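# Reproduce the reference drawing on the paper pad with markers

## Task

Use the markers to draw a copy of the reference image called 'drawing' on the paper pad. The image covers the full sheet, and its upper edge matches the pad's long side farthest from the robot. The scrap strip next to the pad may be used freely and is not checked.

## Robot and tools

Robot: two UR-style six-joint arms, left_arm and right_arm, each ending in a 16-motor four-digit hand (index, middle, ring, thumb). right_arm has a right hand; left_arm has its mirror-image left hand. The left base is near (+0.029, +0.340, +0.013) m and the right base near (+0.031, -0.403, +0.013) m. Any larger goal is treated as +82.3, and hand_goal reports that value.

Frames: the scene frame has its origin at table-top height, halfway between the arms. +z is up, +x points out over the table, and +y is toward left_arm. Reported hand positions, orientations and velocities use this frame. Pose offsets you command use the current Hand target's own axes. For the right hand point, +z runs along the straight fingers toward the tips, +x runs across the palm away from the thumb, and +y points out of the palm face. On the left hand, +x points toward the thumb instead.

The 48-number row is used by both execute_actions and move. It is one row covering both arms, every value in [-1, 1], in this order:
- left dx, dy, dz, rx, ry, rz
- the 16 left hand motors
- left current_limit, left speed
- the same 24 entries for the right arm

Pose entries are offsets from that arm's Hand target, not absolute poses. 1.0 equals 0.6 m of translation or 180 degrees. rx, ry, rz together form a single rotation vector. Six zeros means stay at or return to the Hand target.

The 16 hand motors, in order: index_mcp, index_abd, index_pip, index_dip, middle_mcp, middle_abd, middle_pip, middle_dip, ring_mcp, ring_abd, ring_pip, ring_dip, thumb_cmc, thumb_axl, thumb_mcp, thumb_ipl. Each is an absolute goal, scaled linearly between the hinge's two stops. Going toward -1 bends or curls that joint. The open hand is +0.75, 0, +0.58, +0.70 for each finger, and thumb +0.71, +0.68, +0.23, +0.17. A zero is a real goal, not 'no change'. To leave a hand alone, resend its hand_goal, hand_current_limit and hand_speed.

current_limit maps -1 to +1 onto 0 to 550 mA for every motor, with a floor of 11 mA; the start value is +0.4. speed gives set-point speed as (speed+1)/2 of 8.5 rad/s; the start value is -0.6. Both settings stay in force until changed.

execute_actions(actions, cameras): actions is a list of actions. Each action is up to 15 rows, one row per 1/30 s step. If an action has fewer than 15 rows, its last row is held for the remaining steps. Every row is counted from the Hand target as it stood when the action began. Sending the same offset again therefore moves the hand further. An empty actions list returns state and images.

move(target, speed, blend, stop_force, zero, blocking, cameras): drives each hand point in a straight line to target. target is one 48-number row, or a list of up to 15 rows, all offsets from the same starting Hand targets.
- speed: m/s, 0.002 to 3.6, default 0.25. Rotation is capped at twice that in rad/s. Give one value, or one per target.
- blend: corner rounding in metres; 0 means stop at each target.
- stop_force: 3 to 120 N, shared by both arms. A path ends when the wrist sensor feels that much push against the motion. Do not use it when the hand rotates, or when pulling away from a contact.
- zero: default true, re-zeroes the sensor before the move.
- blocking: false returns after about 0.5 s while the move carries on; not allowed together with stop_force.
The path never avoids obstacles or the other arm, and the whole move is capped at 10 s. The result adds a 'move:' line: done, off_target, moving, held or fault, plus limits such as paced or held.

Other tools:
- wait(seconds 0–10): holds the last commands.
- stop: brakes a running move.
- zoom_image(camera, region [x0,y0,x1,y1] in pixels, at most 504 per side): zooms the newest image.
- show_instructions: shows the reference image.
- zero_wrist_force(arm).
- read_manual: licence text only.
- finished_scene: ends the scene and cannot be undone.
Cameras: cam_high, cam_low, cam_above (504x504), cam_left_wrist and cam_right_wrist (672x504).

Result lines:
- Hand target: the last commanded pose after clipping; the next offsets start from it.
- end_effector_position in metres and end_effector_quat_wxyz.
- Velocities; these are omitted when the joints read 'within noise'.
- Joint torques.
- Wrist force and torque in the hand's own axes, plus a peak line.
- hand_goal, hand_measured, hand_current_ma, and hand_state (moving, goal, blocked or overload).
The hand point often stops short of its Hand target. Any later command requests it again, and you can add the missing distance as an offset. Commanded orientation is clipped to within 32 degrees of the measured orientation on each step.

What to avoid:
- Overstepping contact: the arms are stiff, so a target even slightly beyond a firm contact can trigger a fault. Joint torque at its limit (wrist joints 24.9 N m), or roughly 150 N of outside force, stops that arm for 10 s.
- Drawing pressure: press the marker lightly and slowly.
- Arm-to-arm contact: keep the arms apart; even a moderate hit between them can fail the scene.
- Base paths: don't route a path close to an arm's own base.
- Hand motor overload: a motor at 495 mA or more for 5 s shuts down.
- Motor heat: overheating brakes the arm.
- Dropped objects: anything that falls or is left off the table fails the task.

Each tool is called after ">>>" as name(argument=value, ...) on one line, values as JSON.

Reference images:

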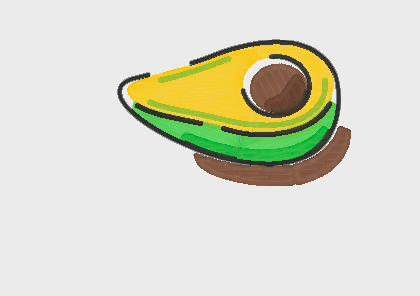

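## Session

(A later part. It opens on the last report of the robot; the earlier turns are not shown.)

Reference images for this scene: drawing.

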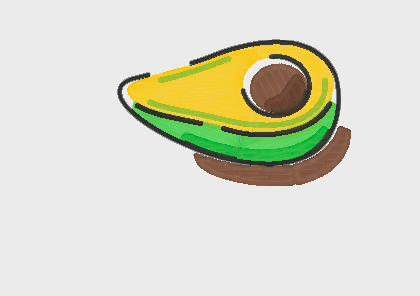

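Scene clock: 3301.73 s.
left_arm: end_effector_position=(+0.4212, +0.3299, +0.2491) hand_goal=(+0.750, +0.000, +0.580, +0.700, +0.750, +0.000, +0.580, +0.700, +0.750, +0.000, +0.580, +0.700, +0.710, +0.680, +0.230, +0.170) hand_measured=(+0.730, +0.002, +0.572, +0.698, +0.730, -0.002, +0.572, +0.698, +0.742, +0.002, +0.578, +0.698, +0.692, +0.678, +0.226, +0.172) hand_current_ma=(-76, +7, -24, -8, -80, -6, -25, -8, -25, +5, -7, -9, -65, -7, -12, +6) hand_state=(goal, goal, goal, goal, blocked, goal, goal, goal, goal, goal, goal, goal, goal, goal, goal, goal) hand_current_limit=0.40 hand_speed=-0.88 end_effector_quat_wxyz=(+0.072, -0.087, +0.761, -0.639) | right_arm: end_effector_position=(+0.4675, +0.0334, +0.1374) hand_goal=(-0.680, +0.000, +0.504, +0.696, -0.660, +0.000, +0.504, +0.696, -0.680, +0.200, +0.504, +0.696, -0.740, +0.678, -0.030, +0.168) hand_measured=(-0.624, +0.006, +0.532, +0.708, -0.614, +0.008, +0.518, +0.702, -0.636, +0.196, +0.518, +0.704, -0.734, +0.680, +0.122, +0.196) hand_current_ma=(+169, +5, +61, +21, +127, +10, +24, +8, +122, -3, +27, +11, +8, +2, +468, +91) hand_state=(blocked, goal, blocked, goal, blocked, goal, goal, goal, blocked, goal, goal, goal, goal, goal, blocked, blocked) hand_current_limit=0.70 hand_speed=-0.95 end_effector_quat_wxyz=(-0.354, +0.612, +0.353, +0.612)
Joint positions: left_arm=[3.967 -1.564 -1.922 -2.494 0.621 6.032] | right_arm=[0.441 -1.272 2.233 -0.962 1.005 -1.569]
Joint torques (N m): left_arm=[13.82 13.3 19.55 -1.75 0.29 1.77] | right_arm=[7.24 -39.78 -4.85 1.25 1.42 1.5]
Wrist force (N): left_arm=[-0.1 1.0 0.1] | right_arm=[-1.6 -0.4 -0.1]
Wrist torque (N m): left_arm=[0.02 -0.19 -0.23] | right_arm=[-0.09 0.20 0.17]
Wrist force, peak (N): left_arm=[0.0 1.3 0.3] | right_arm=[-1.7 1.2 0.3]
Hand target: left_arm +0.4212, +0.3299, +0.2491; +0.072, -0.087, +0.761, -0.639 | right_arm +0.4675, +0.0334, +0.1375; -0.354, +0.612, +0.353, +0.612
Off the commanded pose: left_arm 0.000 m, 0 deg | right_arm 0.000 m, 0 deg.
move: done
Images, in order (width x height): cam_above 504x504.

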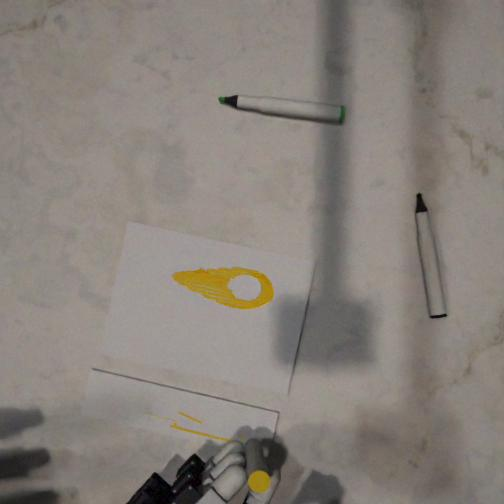

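>>> move(target=[[0,0,0,0,0,0,0.75,0,0.58,0.70,0.75,0,0.58,0.70,0.75,0,0.58,0.70,0.71,0.68,0.23,0.17,0.4,-0.88,-0.0908,0.1584,0.2428,0,0,0,-0.68,0.0,0.504,0.696,-0.66,0,0.504,0.696,-0.68,0.2,0.504,0.696,-0.74,0.678,-0.03,0.168,0.7,-0.95],[0,0,0,0,0,0,0.75,0,0.58,0.70,0.75,0,0.58,0.70,0.75,0,0.58,0.70,0.71,0.68,0.23,0.17,0.4,-0.88,-0.11,0.1584,0.2428,0,0,0,-0.68,0.0,0.504,0.696,-0.66,0,0.504,0.696,-0.68,0.2,0.504,0.696,-0.74,0.678,-0.03,0.168,0.7,-0.95],[0,0,0,0,0,0,0.75,0,0.58,0.70,0.75,0,0.58,0.70,0.75,0,0.58,0.70,0.71,0.68,0.23,0.17,0.4,-0.88,-0.11,0.1833,0.1722,0,0,0,-0.68,0.0,0.504,0.696,-0.66,0,0.504,0.696,-0.68,0.2,0.504,0.696,-0.74,0.678,-0.03,0.168,0.7,-0.95],[0,0,0,0,0,0,0.75,0,0.58,0.70,0.75,0,0.58,0.70,0.75,0,0.58,0.70,0.71,0.68,0.23,0.17,0.4,-0.88,-0.11,0.1587,0.2218,0,0,0,-0.68,0.0,0.504,0.696,-0.66,0,0.504,0.696,-0.68,0.2,0.504,0.696,-0.74,0.678,-0.03,0.168,0.7,-0.95],[0,0,0,0,0,0,0.75,0,0.58,0.70,0.75,0,0.58,0.70,0.75,0,0.58,0.70,0.71,0.68,0.23,0.17,0.4,-0.88,-0.11,0.1784,0.1651,0,0,0,-0.68,0.0,0.504,0.696,-0.66,0,0.504,0.696,-0.68,0.2,0.504,0.696,-0.74,0.678,-0.03,0.168,0.7,-0.95],[0,0,0,0,0,0,0.75,0,0.58,0.70,0.75,0,0.58,0.70,0.75,0,0.58,0.70,0.71,0.68,0.23,0.17,0.4,-0.88,-0.11,0.1617,0.1950,0,0,0,-0.68,0.0,0.504,0.696,-0.66,0,0.504,0.696,-0.68,0.2,0.504,0.696,-0.74,0.678,-0.03,0.168,0.7,-0.95],[0,0,0,0,0,0,0.75,0,0.58,0.70,0.75,0,0.58,0.70,0.75,0,0.58,0.70,0.71,0.68,0.23,0.17,0.4,-0.88,-0.11,0.1780,0.1496,0,0,0,-0.68,0.0,0.504,0.696,-0.66,0,0.504,0.696,-0.68,0.2,0.504,0.696,-0.74,0.678,-0.03,0.168,0.7,-0.95],[0,0,0,0,0,0,0.75,0,0.58,0.70,0.75,0,0.58,0.70,0.75,0,0.58,0.70,0.71,0.68,0.23,0.17,0.4,-0.88,-0.11,0.1654,0.1627,0,0,0,-0.68,0.0,0.504,0.696,-0.66,0,0.504,0.696,-0.68,0.2,0.504,0.696,-0.74,0.678,-0.03,0.168,0.7,-0.95],[0,0,0,0,0,0,0.75,0,0.58,0.70,0.75,0,0.58,0.70,0.75,0,0.58,0.70,0.71,0.68,0.23,0.17,0.4,-0.88,-0.11,0.1823,0.1202,0,0,0,-0.68,0.0,0.504,0.696,-0.66,0,0.504,0.696,-0.68,0.2,0.504,0.696,-0.74,0.678,-0.03,0.168,0.7,-0.95],[0,0,0,0,0,0,0.75,0,0.58,0.70,0.75,0,0.58,0.70,0.75,0,0.58,0.70,0.71,0.68,0.23,0.17,0.4,-0.88,-0.08,0.1823,0.1202,0,0,0,-0.68,0.0,0.504,0.696,-0.66,0,0.504,0.696,-0.68,0.2,0.504,0.696,-0.74,0.678,-0.03,0.168,0.7,-0.95],[0,0,0,0,0,0,0.75,0,0.58,0.70,0.75,0,0.58,0.70,0.75,0,0.58,0.70,0.71,0.68,0.23,0.17,0.4,-0.88,0,0,0,0,0,0,-0.68,0.0,0.504,0.696,-0.66,0,0.504,0.696,-0.68,0.2,0.504,0.696,-0.74,0.678,-0.03,0.168,0.7,-0.95]], speed=[0.25,0.1,0.1,0.12,0.1,0.12,0.1,0.12,0.1,0.1,0.25])

>>> move(target=[[0,0,0,0,0,0,0.75,0,0.58,0.70,0.75,0,0.58,0.70,0.75,0,0.58,0.70,0.71,0.68,0.23,0.17,0.4,-0.88,-0.0908,0.1996,0.2101,0,0,0,-0.68,0.0,0.504,0.696,-0.66,0,0.504,0.696,-0.68,0.2,0.504,0.696,-0.74,0.678,-0.03,0.168,0.7,-0.95],[0,0,0,0,0,0,0.75,0,0.58,0.70,0.75,0,0.58,0.70,0.75,0,0.58,0.70,0.71,0.68,0.23,0.17,0.4,-0.88,-0.11,0.1996,0.2101,0,0,0,-0.68,0.0,0.504,0.696,-0.66,0,0.504,0.696,-0.68,0.2,0.504,0.696,-0.74,0.678,-0.03,0.168,0.7,-0.95],[0,0,0,0,0,0,0.75,0,0.58,0.70,0.75,0,0.58,0.70,0.75,0,0.58,0.70,0.71,0.68,0.23,0.17,0.4,-0.88,-0.11,0.2079,0.1874,0,0,0,-0.68,0.0,0.504,0.696,-0.66,0,0.504,0.696,-0.68,0.2,0.504,0.696,-0.74,0.678,-0.03,0.168,0.7,-0.95],[0,0,0,0,0,0,0.75,0,0.58,0.70,0.75,0,0.58,0.70,0.75,0,0.58,0.70,0.71,0.68,0.23,0.17,0.4,-0.88,-0.11,0.2033,0.1868,0,0,0,-0.68,0.0,0.504,0.696,-0.66,0,0.504,0.696,-0.68,0.2,0.504,0.696,-0.74,0.678,-0.03,0.168,0.7,-0.95],[0,0,0,0,0,0,0.75,0,0.58,0.70,0.75,0,0.58,0.70,0.75,0,0.58,0.70,0.71,0.68,0.23,0.17,0.4,-0.88,-0.11,0.2100,0.1673,0,0,0,-0.68,0.0,0.504,0.696,-0.66,0,0.504,0.696,-0.68,0.2,0.504,0.696,-0.74,0.678,-0.03,0.168,0.7,-0.95],[0,0,0,0,0,0,0.75,0,0.58,0.70,0.75,0,0.58,0.70,0.75,0,0.58,0.70,0.71,0.68,0.23,0.17,0.4,-0.88,-0.08,0.2100,0.1673,0,0,0,-0.68,0.0,0.504,0.696,-0.66,0,0.504,0.696,-0.68,0.2,0.504,0.696,-0.74,0.678,-0.03,0.168,0.7,-0.95],[0,0,0,0,0,0,0.75,0,0.58,0.70,0.75,0,0.58,0.70,0.75,0,0.58,0.70,0.71,0.68,0.23,0.17,0.4,-0.88,-0.0908,0.2323,0.1547,0,0,0,-0.68,0.0,0.504,0.696,-0.66,0,0.504,0.696,-0.68,0.2,0.504,0.696,-0.74,0.678,-0.03,0.168,0.7,-0.95],[0,0,0,0,0,0,0.75,0,0.58,0.70,0.75,0,0.58,0.70,0.75,0,0.58,0.70,0.71,0.68,0.23,0.17,0.4,-0.88,-0.11,0.2323,0.1547,0,0,0,-0.68,0.0,0.504,0.696,-0.66,0,0.504,0.696,-0.68,0.2,0.504,0.696,-0.74,0.678,-0.03,0.168,0.7,-0.95],[0,0,0,0,0,0,0.75,0,0.58,0.70,0.75,0,0.58,0.70,0.75,0,0.58,0.70,0.71,0.68,0.23,0.17,0.4,-0.88,-0.11,0.2381,0.1385,0,0,0,-0.68,0.0,0.504,0.696,-0.66,0,0.504,0.696,-0.68,0.2,0.504,0.696,-0.74,0.678,-0.03,0.168,0.7,-0.95],[0,0,0,0,0,0,0.75,0,0.58,0.70,0.75,0,0.58,0.70,0.75,0,0.58,0.70,0.71,0.68,0.23,0.17,0.4,-0.88,-0.08,0.2381,0.1385,0,0,0,-0.68,0.0,0.504,0.696,-0.66,0,0.504,0.696,-0.68,0.2,0.504,0.696,-0.74,0.678,-0.03,0.168,0.7,-0.95],[0,0,0,0,0,0,0.75,0,0.58,0.70,0.75,0,0.58,0.70,0.75,0,0.58,0.70,0.71,0.68,0.23,0.17,0.4,-0.88,0,0,0,0,0,0,-0.68,0.0,0.504,0.696,-0.66,0,0.504,0.696,-0.68,0.2,0.504,0.696,-0.74,0.678,-0.03,0.168,0.7,-0.95]], speed=[0.25,0.1,0.1,0.1,0.1,0.1,0.2,0.1,0.1,0.1,0.25], cameras=["cam_above"])

>>> zoom_image(camera="cam_above", region=[165, 255, 285, 320])

Scene clock: 3444.20 s.
left_arm: end_effector_position=(+0.4212, +0.3299, +0.2491) hand_goal=(+0.750, +0.000, +0.580, +0.700, +0.750, +0.000, +0.580, +0.700, +0.750, +0.000, +0.580, +0.700, +0.710, +0.680, +0.230, +0.170) hand_measured=(+0.730, +0.002, +0.572, +0.698, +0.730, -0.002, +0.572, +0.698, +0.742, +0.002, +0.578, +0.698, +0.692, +0.678, +0.226, +0.172) hand_current_ma=(-76, +7, -24, -8, -80, -6, -25, -8, -25, +5, -7, -9, -65, -7, -12, +6) hand_state=(goal, goal, goal, goal, blocked, goal, goal, goal, goal, goal, goal, goal, goal, goal, goal, goal) hand_current_limit=0.40 hand_speed=-0.88 end_effector_quat_wxyz=(+0.072, -0.087, +0.761, -0.639) | right_arm: end_effector_position=(+0.4675, +0.0334, +0.1374) hand_goal=(-0.680, +0.000, +0.504, +0.696, -0.660, +0.000, +0.504, +0.696, -0.680, +0.200, +0.504, +0.696, -0.740, +0.678, -0.030, +0.168) hand_measured=(-0.624, +0.006, +0.532, +0.708, -0.614, +0.008, +0.518, +0.702, -0.636, +0.196, +0.518, +0.704, -0.734, +0.680, +0.122, +0.196) hand_current_ma=(+169, +5, +61, +21, +127, +10, +24, +8, +122, -3, +27, +11, +8, +2, +467, +91) hand_state=(blocked, goal, blocked, goal, blocked, goal, goal, goal, blocked, goal, goal, goal, goal, goal, blocked, blocked) hand_current_limit=0.70 hand_speed=-0.95 end_effector_quat_wxyz=(-0.354, +0.612, +0.353, +0.612)
Joint positions: left_arm=[3.967 -1.564 -1.922 -2.494 0.621 6.032] | right_arm=[0.441 -1.272 2.233 -0.962 1.005 -1.569]
Joint torques (N m): left_arm=[13.5 12.69 18.97 -1.79 0.17 1.8] | right_arm=[6.58 -38.68 -6.54 1.27 1.32 1.61]
Wrist force (N): left_arm=[0.1 1.2 0.5] | right_arm=[-1.1 -0.1 -0.5]
Wrist torque (N m): left_arm=[0.00 -0.21 -0.22] | right_arm=[-0.01 0.16 0.21]
Wrist force, peak (N): left_arm=[0.1 1.4 0.3] | right_arm=[-1.1 -0.7 -1.6]
Hand target: left_arm +0.4212, +0.3299, +0.2491; +0.072, -0.087, +0.761, -0.639 | right_arm +0.4675, +0.0334, +0.1375; -0.354, +0.612, +0.353, +0.612
Off the commanded pose: left_arm 0.000 m, 0 deg | right_arm 0.000 m, 0 deg.
move: done

Scene clock: 3450.47 s.
left_arm: end_effector_position=(+0.4212, +0.3299, +0.2491) hand_goal=(+0.750, +0.000, +0.580, +0.700, +0.750, +0.000, +0.580, +0.700, +0.750, +0.000, +0.580, +0.700, +0.710, +0.680, +0.230, +0.170) hand_measured=(+0.730, +0.002, +0.572, +0.698, +0.730, -0.002, +0.572, +0.698, +0.742, +0.002, +0.578, +0.698, +0.692, +0.678, +0.226, +0.172) hand_current_ma=(-76, +7, -24, -8, -80, -6, -25, -8, -25, +5, -7, -9, -65, -7, -12, +6) hand_state=(goal, goal, goal, goal, blocked, goal, goal, goal, goal, goal, goal, goal, goal, goal, goal, goal) hand_current_limit=0.40 hand_speed=-0.88 end_effector_quat_wxyz=(+0.072, -0.087, +0.761, -0.639) | right_arm: end_effector_position=(+0.4675, +0.0334, +0.1374) hand_goal=(-0.680, +0.000, +0.504, +0.696, -0.660, +0.000, +0.504, +0.696, -0.680, +0.200, +0.504, +0.696, -0.740, +0.678, -0.030, +0.168) hand_measured=(-0.624, +0.004, +0.532, +0.708, -0.614, +0.008, +0.518, +0.702, -0.636, +0.196, +0.518, +0.704, -0.734, +0.680, +0.122, +0.196) hand_current_ma=(+169, +5, +61, +21, +127, +10, +24, +8, +121, -3, +27, +11, +7, +2, +467, +91) hand_state=(blocked, goal, blocked, goal, blocked, goal, goal, goal, blocked, goal, goal, goal, goal, goal, blocked, blocked) hand_current_limit=0.70 hand_speed=-0.95 end_effector_quat_wxyz=(-0.354, +0.612, +0.353, +0.612)
Joint positions: left_arm=[3.967 -1.564 -1.922 -2.494 0.621 6.032] | right_arm=[0.441 -1.272 2.233 -0.962 1.005 -1.569]
Joint torques (N m): left_arm=[13.54 12.54 19.16 -1.73 0.12 1.83] | right_arm=[6.94 -38.83 -5.69 1.13 1.46 1.68]
Wrist force (N): left_arm=[0.1 1.2 0.2] | right_arm=[-1.5 -0.4 -0.4]
Wrist torque (N m): left_arm=[0.03 -0.22 -0.22] | right_arm=[-0.05 0.19 0.20]
Wrist force, peak (N): left_arm=[-0.1 1.3 0.5] | right_arm=[-1.2 -1.2 -1.5]
Hand target: left_arm +0.4212, +0.3299, +0.2491; +0.072, -0.087, +0.761, -0.639 | right_arm +0.4675, +0.0334, +0.1375; -0.354, +0.612, +0.353, +0.612
Off the commanded pose: left_arm 0.000 m, 0 deg | right_arm 0.000 m, 0 deg.
move: done
Images, in order (width x height): cam_above 504x504.

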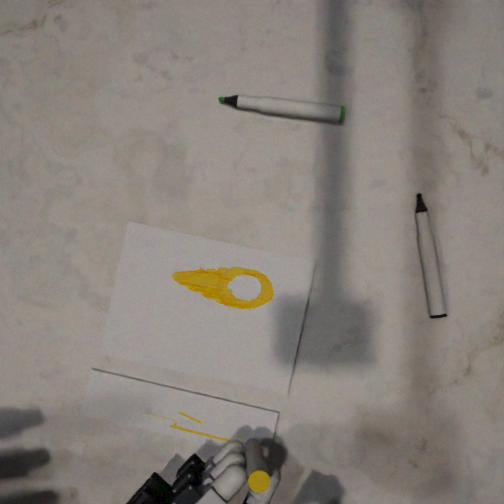

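Scaled by 4.200 from the camera's 504x504 image, which has a finer 720x720 frame.

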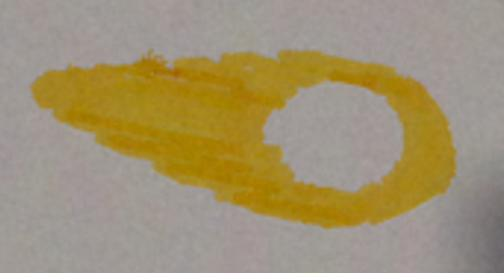

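>>> move(target=[[0,0,0,0,0,0,0.75,0,0.58,0.70,0.75,0,0.58,0.70,0.75,0,0.58,0.70,0.71,0.68,0.23,0.17,0.4,-0.88,-0.0908,0.1815,0.2449,0,0,0,-0.68,0.0,0.504,0.696,-0.66,0,0.504,0.696,-0.68,0.2,0.504,0.696,-0.74,0.678,-0.03,0.168,0.7,-0.95],[0,0,0,0,0,0,0.75,0,0.58,0.70,0.75,0,0.58,0.70,0.75,0,0.58,0.70,0.71,0.68,0.23,0.17,0.4,-0.88,-0.11,0.1815,0.2449,0,0,0,-0.68,0.0,0.504,0.696,-0.66,0,0.504,0.696,-0.68,0.2,0.504,0.696,-0.74,0.678,-0.03,0.168,0.7,-0.95],[0,0,0,0,0,0,0.75,0,0.58,0.70,0.75,0,0.58,0.70,0.75,0,0.58,0.70,0.71,0.68,0.23,0.17,0.4,-0.88,-0.11,0.2023,0.2137,0,0,0,-0.68,0.0,0.504,0.696,-0.66,0,0.504,0.696,-0.68,0.2,0.504,0.696,-0.74,0.678,-0.03,0.168,0.7,-0.95],[0,0,0,0,0,0,0.75,0,0.58,0.70,0.75,0,0.58,0.70,0.75,0,0.58,0.70,0.71,0.68,0.23,0.17,0.4,-0.88,-0.11,0.2150,0.1961,0,0,0,-0.68,0.0,0.504,0.696,-0.66,0,0.504,0.696,-0.68,0.2,0.504,0.696,-0.74,0.678,-0.03,0.168,0.7,-0.95],[0,0,0,0,0,0,0.75,0,0.58,0.70,0.75,0,0.58,0.70,0.75,0,0.58,0.70,0.71,0.68,0.23,0.17,0.4,-0.88,-0.08,0.2150,0.1961,0,0,0,-0.68,0.0,0.504,0.696,-0.66,0,0.504,0.696,-0.68,0.2,0.504,0.696,-0.74,0.678,-0.03,0.168,0.7,-0.95],[0,0,0,0,0,0,0.75,0,0.58,0.70,0.75,0,0.58,0.70,0.75,0,0.58,0.70,0.71,0.68,0.23,0.17,0.4,-0.88,0.1,0,0,0,0,0,-0.68,0.0,0.504,0.696,-0.66,0,0.504,0.696,-0.68,0.2,0.504,0.696,-0.74,0.678,-0.03,0.168,0.7,-0.95]], speed=[0.25,0.1,0.1,0.1,0.1,0.25], cameras=["cam_above"])

>>> zoom_image(camera="cam_above", region=[165, 255, 285, 320])

Scene clock: 3526.10 s.
left_arm: end_effector_position=(+0.4212, +0.3299, +0.2491) hand_goal=(+0.750, +0.000, +0.580, +0.700, +0.750, +0.000, +0.580, +0.700, +0.750, +0.000, +0.580, +0.700, +0.710, +0.680, +0.230, +0.170) hand_measured=(+0.730, +0.002, +0.572, +0.698, +0.730, -0.002, +0.572, +0.698, +0.742, +0.002, +0.578, +0.698, +0.692, +0.678, +0.226, +0.172) hand_current_ma=(-76, +7, -24, -8, -80, -6, -25, -8, -25, +5, -7, -9, -65, -7, -12, +6) hand_state=(goal, goal, goal, goal, blocked, goal, goal, goal, goal, goal, goal, goal, goal, goal, goal, goal) hand_current_limit=0.40 hand_speed=-0.88 end_effector_quat_wxyz=(+0.072, -0.087, +0.761, -0.639) | right_arm: end_effector_position=(+0.4676, +0.0333, +0.1974) hand_goal=(-0.680, +0.000, +0.504, +0.696, -0.660, +0.000, +0.504, +0.696, -0.680, +0.200, +0.504, +0.696, -0.740, +0.678, -0.030, +0.168) hand_measured=(-0.624, +0.006, +0.532, +0.708, -0.614, +0.008, +0.518, +0.702, -0.636, +0.196, +0.518, +0.704, -0.734, +0.680, +0.122, +0.196) hand_current_ma=(+169, +5, +61, +21, +127, +10, +24, +8, +121, -3, +27, +11, +8, +2, +468, +91) hand_state=(blocked, goal, blocked, goal, blocked, goal, goal, goal, blocked, goal, goal, goal, goal, goal, blocked, blocked) hand_current_limit=0.70 hand_speed=-0.95 end_effector_quat_wxyz=(-0.354, +0.612, +0.353, +0.612)
Joint positions: left_arm=[3.967 -1.564 -1.922 -2.494 0.621 6.032] | right_arm=[0.441 -1.406 2.182 -0.777 1.005 -1.569]
Joint torques (N m): left_arm=[13.65 13.19 19.18 -1.79 0.02 1.72] | right_arm=[7.08 -33.78 -8.74 0.86 1.44 -1.05]
Wrist force (N): left_arm=[-0.1 1.1 0.2] | right_arm=[-0.8 -0.3 -0.4]
Wrist torque (N m): left_arm=[0.02 -0.19 -0.23] | right_arm=[-0.07 0.12 0.23]
Wrist force, peak (N): left_arm=[0.0 1.4 0.3] | right_arm=[-1.8 1.1 0.5]
Hand target: left_arm +0.4212, +0.3299, +0.2491; +0.072, -0.087, +0.761, -0.639 | right_arm +0.4675, +0.0333, +0.1975; -0.354, +0.612, +0.353, +0.612
Off the commanded pose: left_arm 0.000 m, 0 deg | right_arm 0.000 m, 0 deg.
move: done
Images, in order (width x height): cam_above 504x504.

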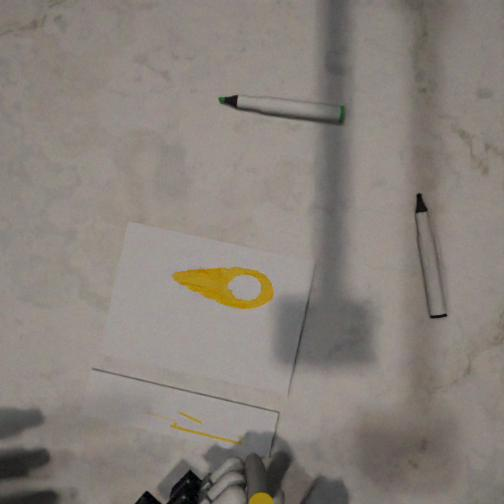

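Scaled by 4.200 from the camera's 504x504 image, which has a finer 720x720 frame.

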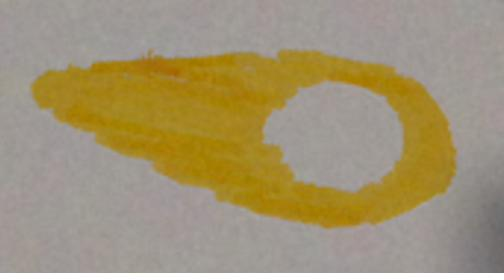

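>>> move(target=[[0,0,0,0,0,0,0.75,0,0.58,0.70,0.75,0,0.58,0.70,0.75,0,0.58,0.70,0.71,0.68,0.23,0.17,0.4,-0.88,0.0875,0.2128,-0.1337,0,0,0,-0.68,0.0,0.504,0.696,-0.66,0,0.504,0.696,-0.68,0.2,0.504,0.696,-0.74,0.678,-0.03,0.168,0.7,-0.95],[0,0,0,0,0,0,0.75,0,0.58,0.70,0.75,0,0.58,0.70,0.75,0,0.58,0.70,0.71,0.68,0.23,0.17,0.4,-0.88,0.0875,0.2128,-0.1337,0,0,0.5,-0.68,0.0,0.504,0.696,-0.66,0,0.504,0.696,-0.68,0.2,0.504,0.696,-0.74,0.678,-0.03,0.168,0.7,-0.95]], speed=[0.25,0.4])

>>> move(target=[0,0,0,0,0,0,0.75,0,0.58,0.70,0.75,0,0.58,0.70,0.75,0,0.58,0.70,0.71,0.68,0.23,0.17,0.4,-0.88,0,0,0,-0.0556,0,0,-0.68,0.0,0.504,0.696,-0.66,0,0.504,0.696,-0.68,0.2,0.504,0.696,-0.74,0.678,-0.03,0.168,0.7,-0.95], cameras=["all"])

Scene clock: 3541.67 s.
left_arm: end_effector_position=(+0.4212, +0.3299, +0.2491) hand_goal=(+0.750, +0.000, +0.580, +0.700, +0.750, +0.000, +0.580, +0.700, +0.750, +0.000, +0.580, +0.700, +0.710, +0.680, +0.230, +0.170) hand_measured=(+0.730, +0.002, +0.572, +0.698, +0.730, -0.002, +0.572, +0.698, +0.742, +0.002, +0.578, +0.698, +0.692, +0.678, +0.226, +0.172) hand_current_ma=(-76, +7, -24, -8, -80, -6, -25, -8, -25, +5, -7, -9, -65, -7, -12, +6) hand_state=(goal, goal, goal, goal, blocked, goal, goal, goal, goal, goal, goal, goal, goal, goal, goal, goal) hand_current_limit=0.40 hand_speed=-0.88 end_effector_quat_wxyz=(+0.072, -0.087, +0.761, -0.639) | right_arm: end_effector_position=(+0.5380, -0.1001, +0.2496) hand_goal=(-0.680, +0.000, +0.504, +0.696, -0.660, +0.000, +0.504, +0.696, -0.680, +0.200, +0.504, +0.696, -0.740, +0.678, -0.030, +0.168) hand_measured=(-0.624, +0.006, +0.532, +0.708, -0.614, +0.008, +0.518, +0.702, -0.636, +0.196, +0.518, +0.704, -0.734, +0.680, +0.122, +0.196) hand_current_ma=(+169, +5, +61, +21, +127, +10, +24, +8, +121, -3, +27, +11, +7, +2, +468, +91) hand_state=(blocked, goal, blocked, goal, blocked, goal, goal, goal, blocked, goal, goal, goal, goal, goal, blocked, blocked) hand_current_limit=0.70 hand_speed=-0.95 end_effector_quat_wxyz=(+0.683, -0.683, +0.184, -0.182)
Joint positions: left_arm=[3.967 -1.564 -1.922 -2.494 0.621 6.032] | right_arm=[-0.14 -1.466 1.897 -0.432 0.424 0.003]
Joint torques (N m): left_arm=[12.67 13.12 18.76 -1.68 0.02 1.83] | right_arm=[-5.86 -35.8 -11.48 -2.64 -1.64 2.06]
Wrist force (N): left_arm=[0.0 1.0 0.3] | right_arm=[1.2 1.9 -1.6]
Wrist torque (N m): left_arm=[0.00 -0.20 -0.22] | right_arm=[0.24 0.00 0.03]
Wrist force, peak (N): left_arm=[0.2 1.4 0.3] | right_arm=[1.6 2.2 -1.7]
Hand target: left_arm +0.4212, +0.3299, +0.2491; +0.072, -0.087, +0.761, -0.639 | right_arm +0.5380, -0.1001, +0.2497; +0.683, -0.683, +0.184, -0.183
Off the commanded pose: left_arm 0.000 m, 0 deg | right_arm 0.000 m, 0 deg.
move: done

Scene clock: 3542.77 s.
left_arm: end_effector_position=(+0.4212, +0.3299, +0.2491) hand_goal=(+0.750, +0.000, +0.580, +0.700, +0.750, +0.000, +0.580, +0.700, +0.750, +0.000, +0.580, +0.700, +0.710, +0.680, +0.230, +0.170) hand_measured=(+0.730, +0.002, +0.572, +0.698, +0.730, -0.002, +0.572, +0.698, +0.742, +0.002, +0.578, +0.698, +0.692, +0.678, +0.226, +0.172) hand_current_ma=(-76, +7, -24, -8, -80, -6, -25, -8, -25, +5, -7, -9, -65, -7, -12, +6) hand_state=(goal, goal, goal, goal, blocked, goal, goal, goal, goal, goal, goal, goal, goal, goal, goal, goal) hand_current_limit=0.40 hand_speed=-0.88 end_effector_quat_wxyz=(+0.072, -0.087, +0.761, -0.639) | right_arm: end_effector_position=(+0.5380, -0.1001, +0.2497) hand_goal=(-0.680, +0.000, +0.504, +0.696, -0.660, +0.000, +0.504, +0.696, -0.680, +0.200, +0.504, +0.696, -0.740, +0.678, -0.030, +0.168) hand_measured=(-0.624, +0.006, +0.532, +0.708, -0.614, +0.008, +0.518, +0.702, -0.636, +0.196, +0.518, +0.704, -0.734, +0.680, +0.122, +0.196) hand_current_ma=(+169, +5, +61, +21, +127, +10, +24, +8, +121, -3, +27, +11, +7, +2, +468, +91) hand_state=(blocked, goal, blocked, goal, blocked, goal, goal, goal, blocked, goal, goal, goal, goal, goal, blocked, blocked) hand_current_limit=0.70 hand_speed=-0.95 end_effector_quat_wxyz=(-0.621, +0.740, -0.199, +0.166)
Joint positions: left_arm=[3.967 -1.564 -1.922 -2.494 0.621 6.032] | right_arm=[-0.1 -1.383 1.712 0.045 0.493 -0.331]
Joint torques (N m): left_arm=[13.62 13.25 19.15 -1.78 0.03 1.87] | right_arm=[7.24 -15.06 -25.19 3.37 1.01 -1.19]
Wrist force (N): left_arm=[0.0 0.9 0.3] | right_arm=[1.4 1.8 -1.3]
Wrist torque (N m): left_arm=[-0.01 -0.19 -0.23] | right_arm=[0.24 -0.05 0.18]
Wrist force, peak (N): left_arm=[0.0 1.3 0.2] | right_arm=[1.5 2.1 -1.8]
Hand target: left_arm +0.4212, +0.3299, +0.2491; +0.072, -0.087, +0.761, -0.639 | right_arm +0.5380, -0.1001, +0.2497; -0.621, +0.740, -0.199, +0.166
Off the commanded pose: left_arm 0.000 m, 0 deg | right_arm 0.000 m, 0 deg.
move: done

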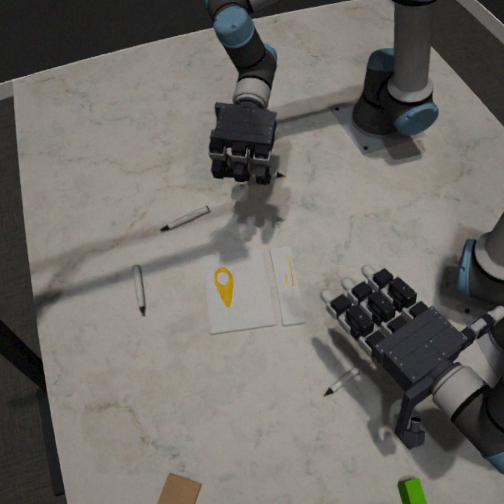

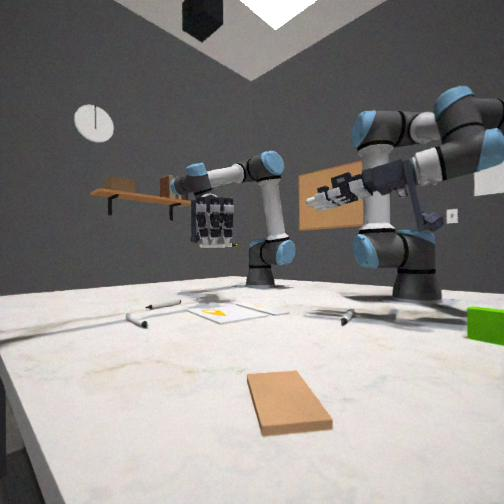

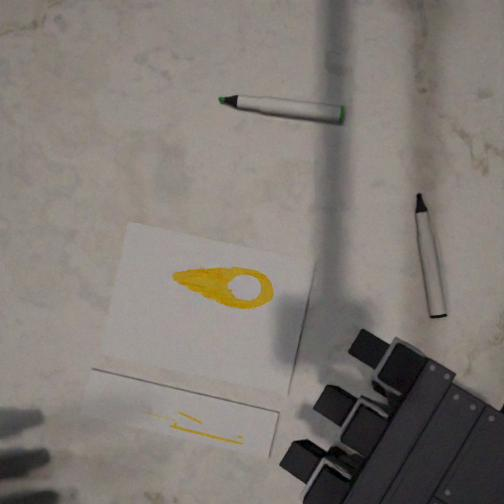

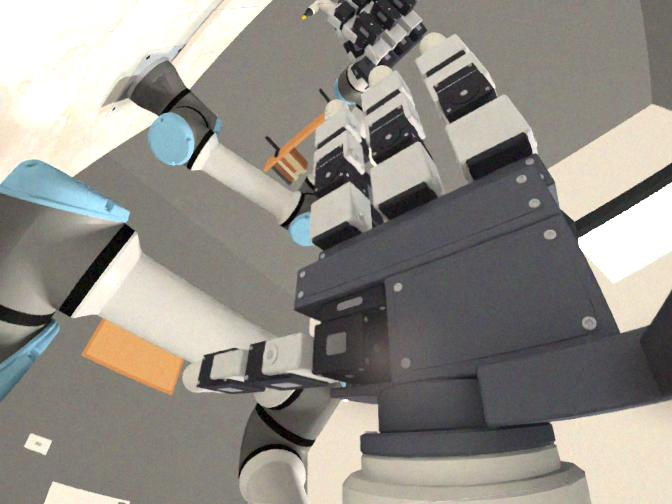

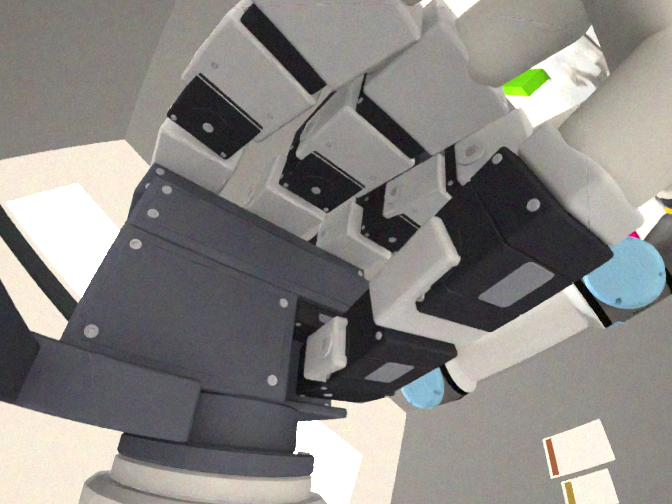

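>>> move(target=[0,0,0,0,0,0,0.75,0,0.58,0.70,0.75,0,0.58,0.70,0.75,0,0.58,0.70,0.71,0.68,0.23,0.17,0.4,-0.88,0,0.3081,0.0543,0,0,0,-0.68,0.0,0.504,0.696,-0.66,0,0.504,0.696,-0.68,0.2,0.504,0.696,-0.74,0.678,-0.03,0.168,0.7,-0.95], speed=0.12, cameras=["cam_low","cam_high"])

>>> zoom_image(camera="cam_low", region=[170, 220, 330, 330])

Scene clock: 3564.83 s.
left_arm: end_effector_position=(+0.4212, +0.3299, +0.2491) hand_goal=(+0.750, +0.000, +0.580, +0.700, +0.750, +0.000, +0.580, +0.700, +0.750, +0.000, +0.580, +0.700, +0.710, +0.680, +0.230, +0.170) hand_measured=(+0.730, +0.002, +0.572, +0.698, +0.730, -0.002, +0.572, +0.698, +0.742, +0.002, +0.578, +0.698, +0.692, +0.678, +0.226, +0.172) hand_current_ma=(-76, +7, -24, -8, -80, -6, -25, -8, -25, +5, -7, -9, -65, -7, -12, +6) hand_state=(goal, goal, goal, goal, blocked, goal, goal, goal, goal, goal, goal, goal, goal, goal, goal, goal) hand_current_limit=0.40 hand_speed=-0.88 end_effector_quat_wxyz=(+0.072, -0.087, +0.761, -0.639) | right_arm: end_effector_position=(+0.5378, -0.0999, +0.0620) hand_goal=(-0.680, +0.000, +0.504, +0.696, -0.660, +0.000, +0.504, +0.696, -0.680, +0.200, +0.504, +0.696, -0.740, +0.678, -0.030, +0.168) hand_measured=(-0.624, +0.006, +0.532, +0.708, -0.614, +0.008, +0.518, +0.702, -0.636, +0.196, +0.518, +0.704, -0.734, +0.680, +0.122, +0.196) hand_current_ma=(+169, +5, +61, +21, +127, +10, +24, +8, +121, -3, +27, +11, +7, +2, +468, +91) hand_state=(blocked, goal, blocked, goal, blocked, goal, goal, goal, blocked, goal, goal, goal, goal, goal, blocked, blocked) hand_current_limit=0.70 hand_speed=-0.95 end_effector_quat_wxyz=(-0.621, +0.740, -0.199, +0.166)
Joint positions: left_arm=[3.967 -1.564 -1.922 -2.494 0.621 6.032] | right_arm=[-0.099 -1.137 1.942 -0.431 0.494 -0.331]
Joint torques (N m): left_arm=[13.01 12.99 18.35 -1.77 0.05 1.87] | right_arm=[7.42 -20.38 -6.79 -1.84 0.91 2.01]
Wrist force (N): left_arm=[0.2 1.1 0.1] | right_arm=[0.9 2.1 -1.5]
Wrist torque (N m): left_arm=[0.03 -0.23 -0.21] | right_arm=[0.28 0.04 0.00]
Wrist force, peak (N): left_arm=[0.1 1.4 0.1] | right_arm=[1.2 3.0 -1.6]
Hand target: left_arm +0.4212, +0.3299, +0.2491; +0.072, -0.087, +0.761, -0.639 | right_arm +0.5378, -0.0999, +0.0620; -0.621, +0.740, -0.199, +0.166
Off the commanded pose: left_arm 0.000 m, 0 deg | right_arm 0.000 m, 0 deg.
move: done
Images, in order (width x height): cam_high 504x504, cam_low 504x504.

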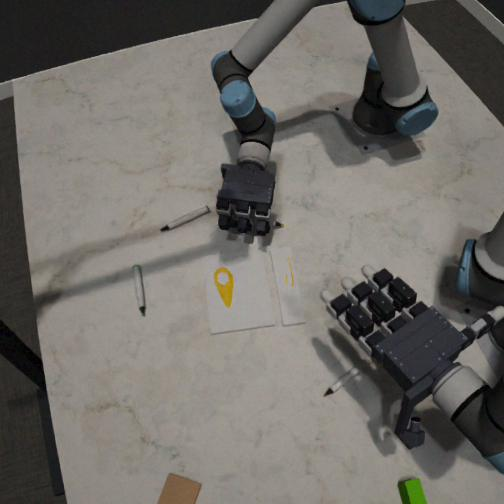

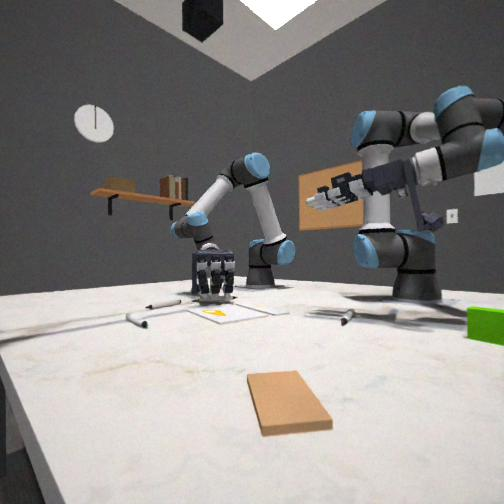

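Scaled by 3.150 from the camera's 504x504 image, which has a finer 720x720 frame.

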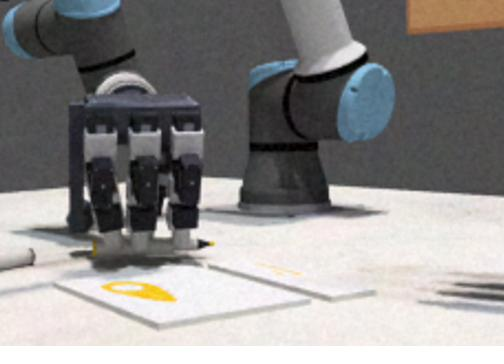

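>>> move(target=[0,0,0,0,0,0,0.75,0,0.58,0.70,0.75,0,0.58,0.70,0.75,0,0.58,0.70,0.71,0.68,0.23,0.17,0.4,-0.88,0,0.0118,0.0021,0,0,0,-0.68,0.0,0.504,0.696,-0.66,0,0.504,0.696,-0.68,0.2,0.504,0.696,-0.74,0.678,-0.03,0.168,0.7,-0.95], speed=0.01, stop_force=3, cameras=["cam_low"])

>>> zoom_image(camera="cam_low", region=[170, 280, 260, 320])

Scene clock: 3575.97 s.
left_arm: end_effector_position=(+0.4212, +0.3299, +0.2491) hand_goal=(+0.750, +0.000, +0.580, +0.700, +0.750, +0.000, +0.580, +0.700, +0.750, +0.000, +0.580, +0.700, +0.710, +0.680, +0.230, +0.170) hand_measured=(+0.730, +0.002, +0.572, +0.698, +0.730, -0.002, +0.572, +0.698, +0.742, +0.002, +0.578, +0.698, +0.692, +0.678, +0.226, +0.172) hand_current_ma=(-76, +7, -24, -8, -80, -6, -25, -8, -25, +5, -7, -9, -65, -7, -12, +6) hand_state=(goal, goal, goal, goal, blocked, goal, goal, goal, goal, goal, goal, goal, goal, goal, goal, goal) hand_current_limit=0.40 hand_speed=-0.88 end_effector_quat_wxyz=(+0.072, -0.087, +0.761, -0.639) | right_arm: end_effector_position=(+0.5378, -0.0999, +0.0548) hand_goal=(-0.680, +0.000, +0.504, +0.696, -0.660, +0.000, +0.504, +0.696, -0.680, +0.200, +0.504, +0.696, -0.740, +0.678, -0.030, +0.168) hand_measured=(-0.624, +0.006, +0.532, +0.708, -0.614, +0.008, +0.518, +0.702, -0.636, +0.196, +0.518, +0.704, -0.734, +0.680, +0.122, +0.196) hand_current_ma=(+169, +5, +61, +21, +127, +10, +24, +8, +121, -3, +27, +11, +7, +2, +467, +91) hand_state=(blocked, goal, blocked, goal, blocked, goal, goal, goal, blocked, goal, goal, goal, goal, goal, blocked, blocked) hand_current_limit=0.70 hand_speed=-0.95 end_effector_quat_wxyz=(-0.621, +0.740, -0.199, +0.166)
Joint positions: left_arm=[3.967 -1.564 -1.922 -2.494 0.621 6.032] | right_arm=[-0.099 -1.124 1.947 -0.449 0.494 -0.331]
Joint torques (N m): left_arm=[13.53 13.07 18.32 -1.72 -0.09 1.73] | right_arm=[6.66 -23.9 -7.72 -0.04 0.87 1.36]
Wrist force (N): left_arm=[-0.1 1.0 0.3] | right_arm=[0.8 -1.2 -1.5]
Wrist torque (N m): left_arm=[0.01 -0.18 -0.23] | right_arm=[0.07 0.04 0.05]
Wrist force, peak (N): left_arm=[0.1 1.4 0.2] | right_arm=[1.4 2.3 -1.7]
Hand target: left_arm +0.4212, +0.3299, +0.2491; +0.072, -0.087, +0.761, -0.639 | right_arm +0.5378, -0.0999, +0.0548; -0.621, +0.740, -0.199, +0.166
Off the commanded pose: left_arm 0.000 m, 0 deg | right_arm 0.000 m, 0 deg.
move: contact (right_arm)
Images, in order (width x height): cam_low 504x504.

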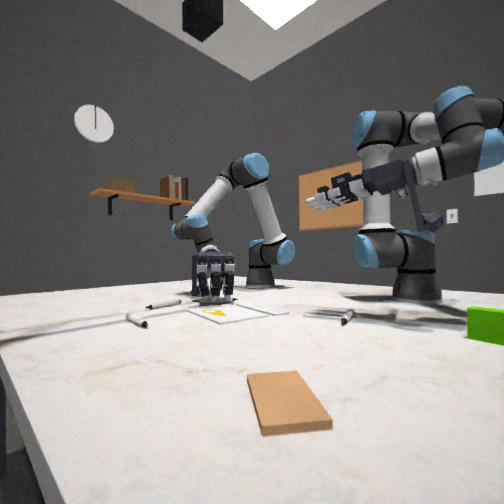

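Scaled by 5.600 from the camera's 504x504 image, which has a finer 720x720 frame.

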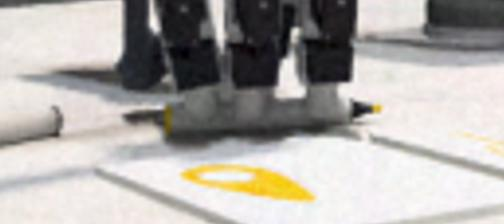

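>>> move(target=[[0,0,0,0,0,0,0.75,0,0.58,0.70,0.75,0,0.58,0.70,0.75,0,0.58,0.70,0.71,0.68,0.23,0.17,0.4,-0.88,0,0,0,0,0,0,-0.62,0.0,0.504,0.696,-0.61,0,0.504,0.696,-0.63,0.2,0.504,0.696,-0.74,0.678,0.06,0.168,0.7,-0.95],[0,0,0,0,0,0,0.75,0,0.58,0.70,0.75,0,0.58,0.70,0.75,0,0.58,0.70,0.71,0.68,0.23,0.17,0.4,-0.88,0,0,0,0,0,0,-0.62,0.0,0.504,0.696,-0.61,0,0.504,0.696,-0.63,0.2,0.504,0.696,-0.74,0.678,0.13,0.168,0.7,-0.95],[0,0,0,0,0,0,0.75,0,0.58,0.70,0.75,0,0.58,0.70,0.75,0,0.58,0.70,0.71,0.68,0.23,0.17,0.4,-0.88,0,0,0,0,0,0,-0.615,0.0,0.504,0.696,-0.61,0,0.504,0.696,-0.62,0.2,0.504,0.696,-0.74,0.678,0.22,0.168,0.7,-0.95],[0,0,0,0,0,0,0.75,0,0.58,0.70,0.75,0,0.58,0.70,0.75,0,0.58,0.70,0.71,0.68,0.23,0.17,0.4,-0.88,0,0,0,0,0,0,-0.615,0.0,0.504,0.696,-0.61,0,0.504,0.696,-0.615,0.2,0.504,0.696,-0.74,0.678,0.348,0.168,0.7,-0.95]], cameras=["cam_low"])

>>> zoom_image(camera="cam_low", region=[170, 280, 260, 320])

Scene clock: 3588.97 s.
left_arm: end_effector_position=(+0.4212, +0.3299, +0.2491) hand_goal=(+0.750, +0.000, +0.580, +0.700, +0.750, +0.000, +0.580, +0.700, +0.750, +0.000, +0.580, +0.700, +0.710, +0.680, +0.230, +0.170) hand_measured=(+0.730, +0.002, +0.572, +0.698, +0.730, -0.002, +0.572, +0.698, +0.742, +0.002, +0.578, +0.698, +0.692, +0.678, +0.226, +0.172) hand_current_ma=(-76, +7, -24, -8, -80, -6, -25, -8, -25, +5, -7, -9, -65, -7, -12, +6) hand_state=(goal, goal, goal, goal, blocked, goal, goal, goal, goal, goal, goal, goal, goal, goal, goal, goal) hand_current_limit=0.40 hand_speed=-0.88 end_effector_quat_wxyz=(+0.072, -0.087, +0.761, -0.639) | right_arm: end_effector_position=(+0.5378, -0.0999, +0.0548) hand_goal=(-0.614, +0.000, +0.504, +0.696, -0.610, +0.000, +0.504, +0.696, -0.614, +0.200, +0.504, +0.696, -0.740, +0.678, +0.348, +0.168) hand_measured=(-0.610, +0.004, +0.508, +0.700, -0.604, +0.008, +0.510, +0.700, -0.620, +0.196, +0.506, +0.698, -0.736, +0.680, +0.344, +0.170) hand_current_ma=(+6, +3, +6, +3, +7, +10, +8, +3, -9, -3, +1, +3, +5, +2, -8, +2) hand_state=(goal, goal, goal, goal, goal, goal, goal, goal, goal, goal, goal, goal, goal, goal, goal, goal) hand_current_limit=0.70 hand_speed=-0.95 end_effector_quat_wxyz=(-0.621, +0.740, -0.199, +0.166)
Joint positions: left_arm=[3.967 -1.564 -1.922 -2.494 0.621 6.032] | right_arm=[-0.099 -1.124 1.947 -0.449 0.494 -0.331]
Joint torques (N m): left_arm=[13.61 12.68 18.24 -1.62 -0.1 1.74] | right_arm=[5.79 -37.3 -18.33 2.31 0.95 1.54]
Wrist force (N): left_arm=[0.0 1.0 0.5] | right_arm=[0.9 2.0 -1.1]
Wrist torque (N m): left_arm=[-0.01 -0.20 -0.23] | right_arm=[0.26 0.03 0.01]
Wrist force, peak (N): left_arm=[0.0 1.3 0.2] | right_arm=[0.6 -2.5 -3.0]
Hand target: left_arm +0.4212, +0.3299, +0.2491; +0.072, -0.087, +0.761, -0.639 | right_arm +0.5378, -0.0999, +0.0548; -0.621, +0.740, -0.199, +0.166
Off the commanded pose: left_arm 0.000 m, 0 deg | right_arm 0.000 m, 0 deg.
move: done
Images, in order (width x height): cam_low 504x504.

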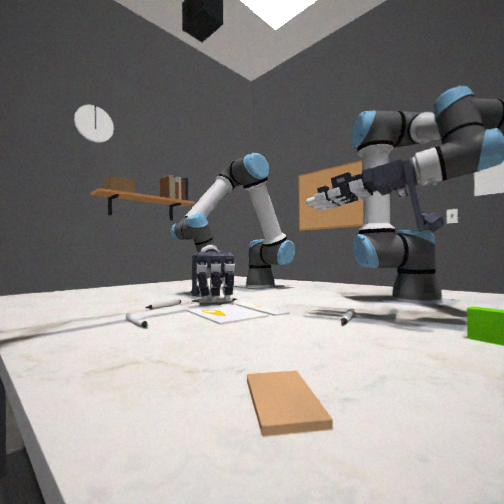

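Scaled by 5.600 from the camera's 504x504 image, which has a finer 720x720 frame.

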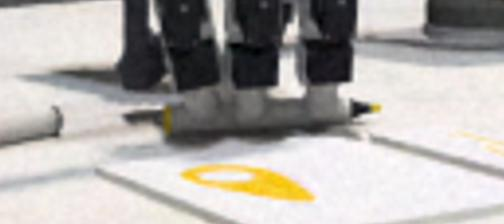

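>>> move(target=[[0,0,0,0,0,0,0.75,0,0.58,0.70,0.75,0,0.58,0.70,0.75,0,0.58,0.70,0.71,0.68,0.23,0.17,0.4,-0.88,0,-0.0085,-0.0015,0,0,0,-0.615,0.0,0.504,0.696,-0.61,0,0.504,0.696,-0.615,0.2,0.504,0.696,-0.74,0.678,0.348,0.168,0.7,-0.9],[0,0,0,0,0,0,0.75,0,0.58,0.70,0.75,0,0.58,0.70,0.75,0,0.58,0.70,0.71,0.68,0.23,0.17,0.4,-0.88,0,-0.0085,-0.0015,0,0,0,-0.56,0.0,0.504,0.696,-0.56,0,0.504,0.696,-0.56,0.2,0.504,0.696,-0.74,0.678,0.348,0.168,0.7,-0.9],[0,0,0,0,0,0,0.75,0,0.58,0.70,0.75,0,0.58,0.70,0.75,0,0.58,0.70,0.71,0.68,0.23,0.17,0.4,-0.88,0,-0.0332,-0.0058,0,0,0,-0.479,0.0,0.504,0.696,-0.479,0,0.504,0.696,-0.479,0.2,0.504,0.696,-0.74,0.678,0.348,0.168,0.7,-0.9],[0,0,0,0,0,0,0.75,0,0.58,0.70,0.75,0,0.58,0.70,0.75,0,0.58,0.70,0.71,0.68,0.23,0.17,0.4,-0.88,0,-0.1563,-0.0275,0,0,0,-0.479,0.0,0.504,0.696,-0.479,0,0.504,0.696,-0.479,0.2,0.504,0.696,-0.74,0.678,0.348,0.168,0.7,-0.9]], speed=[0.03,0.03,0.05,0.15], cameras=["cam_low"])

Scene clock: 3676.17 s.
left_arm: end_effector_position=(+0.4212, +0.3299, +0.2491) hand_goal=(+0.750, +0.000, +0.580, +0.700, +0.750, +0.000, +0.580, +0.700, +0.750, +0.000, +0.580, +0.700, +0.710, +0.680, +0.230, +0.170) hand_measured=(+0.730, +0.002, +0.572, +0.698, +0.730, -0.002, +0.572, +0.698, +0.742, +0.002, +0.578, +0.698, +0.692, +0.678, +0.226, +0.172) hand_current_ma=(-76, +7, -24, -8, -80, -6, -25, -8, -25, +5, -7, -9, -65, -7, -12, +6) hand_state=(goal, goal, goal, goal, blocked, goal, goal, goal, goal, goal, goal, goal, goal, goal, goal, goal) hand_current_limit=0.40 hand_speed=-0.88 end_effector_quat_wxyz=(+0.072, -0.087, +0.761, -0.639) | right_arm: end_effector_position=(+0.5379, -0.0999, +0.1500) hand_goal=(-0.478, +0.000, +0.504, +0.696, -0.478, +0.000, +0.504, +0.696, -0.478, +0.200, +0.504, +0.696, -0.740, +0.678, +0.348, +0.168) hand_measured=(-0.480, +0.002, +0.508, +0.698, -0.476, +0.008, +0.510, +0.700, -0.488, +0.196, +0.506, +0.698, -0.736, +0.680, +0.344, +0.170) hand_current_ma=(-2, +2, +4, +3, +2, +10, +8, +3, -16, -3, +1, +2, +5, +2, -8, +2) hand_state=(goal, goal, goal, goal, goal, goal, goal, goal, goal, goal, goal, goal, goal, goal, goal, goal) hand_current_limit=0.70 hand_speed=-0.90 end_effector_quat_wxyz=(-0.621, +0.740, -0.199, +0.166)
Joint positions: left_arm=[3.967 -1.564 -1.922 -2.494 0.621 6.032] | right_arm=[-0.099 -1.277 1.86 -0.209 0.494 -0.331]
Joint torques (N m): left_arm=[12.94 12.95 18.88 -1.65 -0.07 1.97] | right_arm=[-5.8 -41 -23.33 2.89 -2.23 -1.37]
Wrist force (N): left_arm=[0.5 1.2 0.1] | right_arm=[1.6 1.3 -1.2]
Wrist torque (N m): left_arm=[0.04 -0.26 -0.19] | right_arm=[0.16 -0.07 0.17]
Wrist force, peak (N): left_arm=[0.1 1.3 0.2] | right_arm=[1.1 2.8 -1.4]
Hand target: left_arm +0.4212, +0.3299, +0.2491; +0.072, -0.087, +0.761, -0.639 | right_arm +0.5379, -0.1000, +0.1501; -0.621, +0.740, -0.199, +0.166
Off the commanded pose: left_arm 0.000 m, 0 deg | right_arm 0.000 m, 0 deg.
move: done
Images, in order (width x height): cam_low 504x504.

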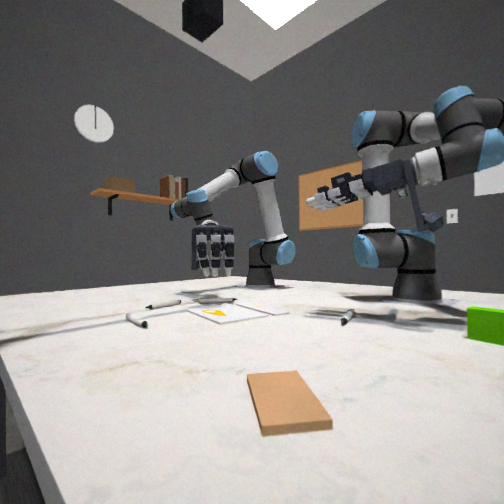

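>>> move(target=[0,0,0,0,0,0,0.75,0,0.58,0.70,0.75,0,0.58,0.70,0.75,0,0.58,0.70,0.71,0.68,0.23,0.17,0.4,-0.88,0.517,-0.059,0.3344,0,0.3639,0.0641,-0.479,0.0,0.504,0.696,-0.479,0,0.504,0.696,-0.479,0.2,0.504,0.696,-0.74,0.678,0.348,0.168,0.7,-0.9], speed=0.25, cameras=["all"])

Scene clock: 3685.10 s.
left_arm: end_effector_position=(+0.4212, +0.3299, +0.2491) hand_goal=(+0.750, +0.000, +0.580, +0.700, +0.750, +0.000, +0.580, +0.700, +0.750, +0.000, +0.580, +0.700, +0.710, +0.680, +0.230, +0.170) hand_measured=(+0.730, +0.002, +0.572, +0.698, +0.730, -0.002, +0.572, +0.698, +0.742, +0.002, +0.578, +0.698, +0.692, +0.678, +0.226, +0.172) hand_current_ma=(-76, +7, -24, -8, -80, -6, -25, -8, -25, +5, -7, -9, -65, -7, -12, +6) hand_state=(goal, goal, goal, goal, blocked, goal, goal, goal, goal, goal, goal, goal, goal, goal, goal, goal) hand_current_limit=0.40 hand_speed=-0.88 end_effector_quat_wxyz=(+0.072, -0.087, +0.761, -0.639) | right_arm: end_effector_position=(+0.9084, -0.0786, +0.1497) hand_goal=(-0.478, +0.000, +0.504, +0.696, -0.478, +0.000, +0.504, +0.696, -0.478, +0.200, +0.504, +0.696, -0.740, +0.678, +0.348, +0.168) hand_measured=(-0.480, +0.002, +0.508, +0.698, -0.476, +0.008, +0.510, +0.700, -0.488, +0.196, +0.506, +0.698, -0.736, +0.680, +0.344, +0.170) hand_current_ma=(-1, +2, +4, +3, +3, +10, +8, +3, -15, -3, +1, +2, +5, +2, -8, +2) hand_state=(goal, goal, goal, goal, goal, goal, goal, goal, goal, goal, goal, goal, goal, goal, goal, goal) hand_current_limit=0.70 hand_speed=-0.90 end_effector_quat_wxyz=(+0.428, -0.510, +0.572, -0.479)
Joint positions: left_arm=[3.967 -1.564 -1.922 -2.494 0.621 6.032] | right_arm=[0.234 -0.575 0.664 0.1 1.953 0.072]
Joint torques (N m): left_arm=[13.6 13.24 18.28 -1.67 -0.12 1.81] | right_arm=[7.4 -45.04 -27.74 1.64 1.51 2]
Wrist force (N): left_arm=[0.0 1.0 0.2] | right_arm=[1.2 1.6 -1.3]
Wrist torque (N m): left_arm=[0.01 -0.21 -0.22] | right_arm=[0.24 -0.01 0.00]
Wrist force, peak (N): left_arm=[0.3 1.3 0.3] | right_arm=[1.5 2.0 -1.9]
Hand target: left_arm +0.4212, +0.3299, +0.2491; +0.072, -0.087, +0.761, -0.639 | right_arm +0.9084, -0.0786, +0.1497; +0.428, -0.510, +0.572, -0.479
Off the commanded pose: left_arm 0.000 m, 0 deg | right_arm 0.000 m, 0 deg.
move: done

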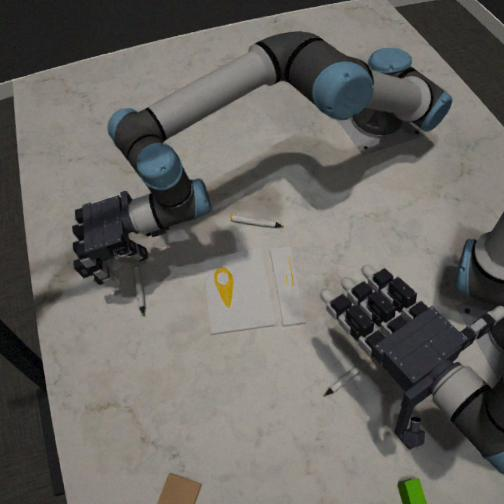

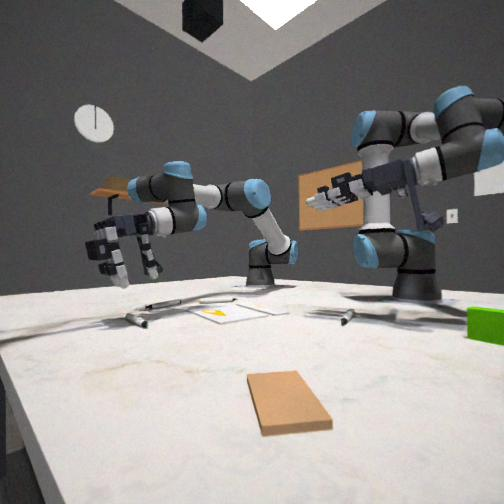

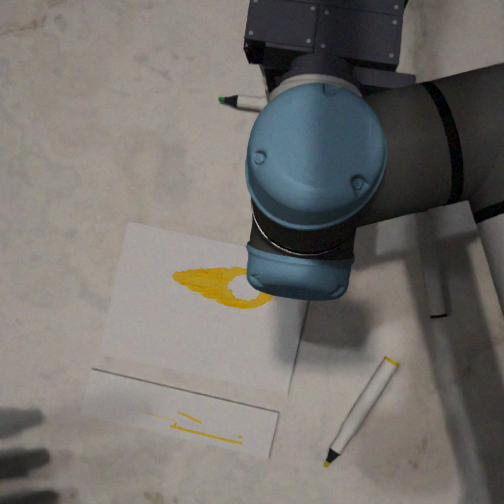

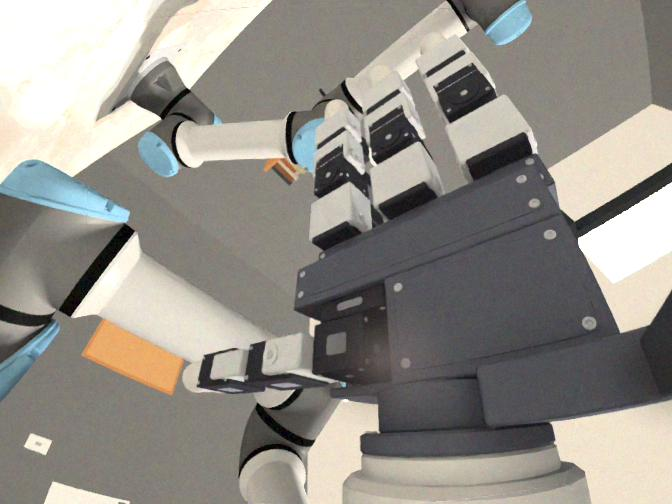

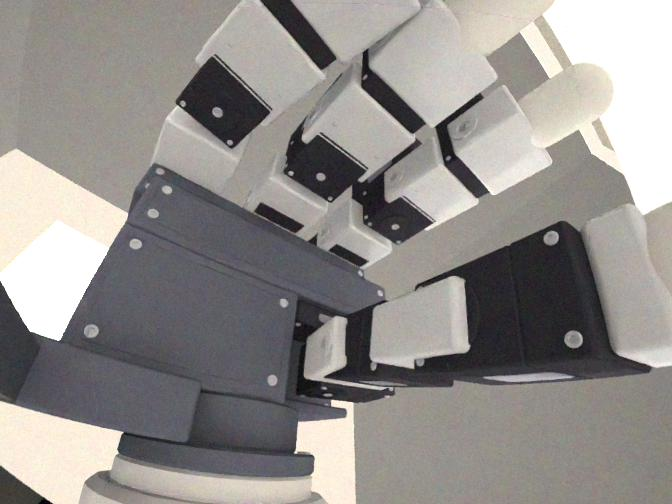

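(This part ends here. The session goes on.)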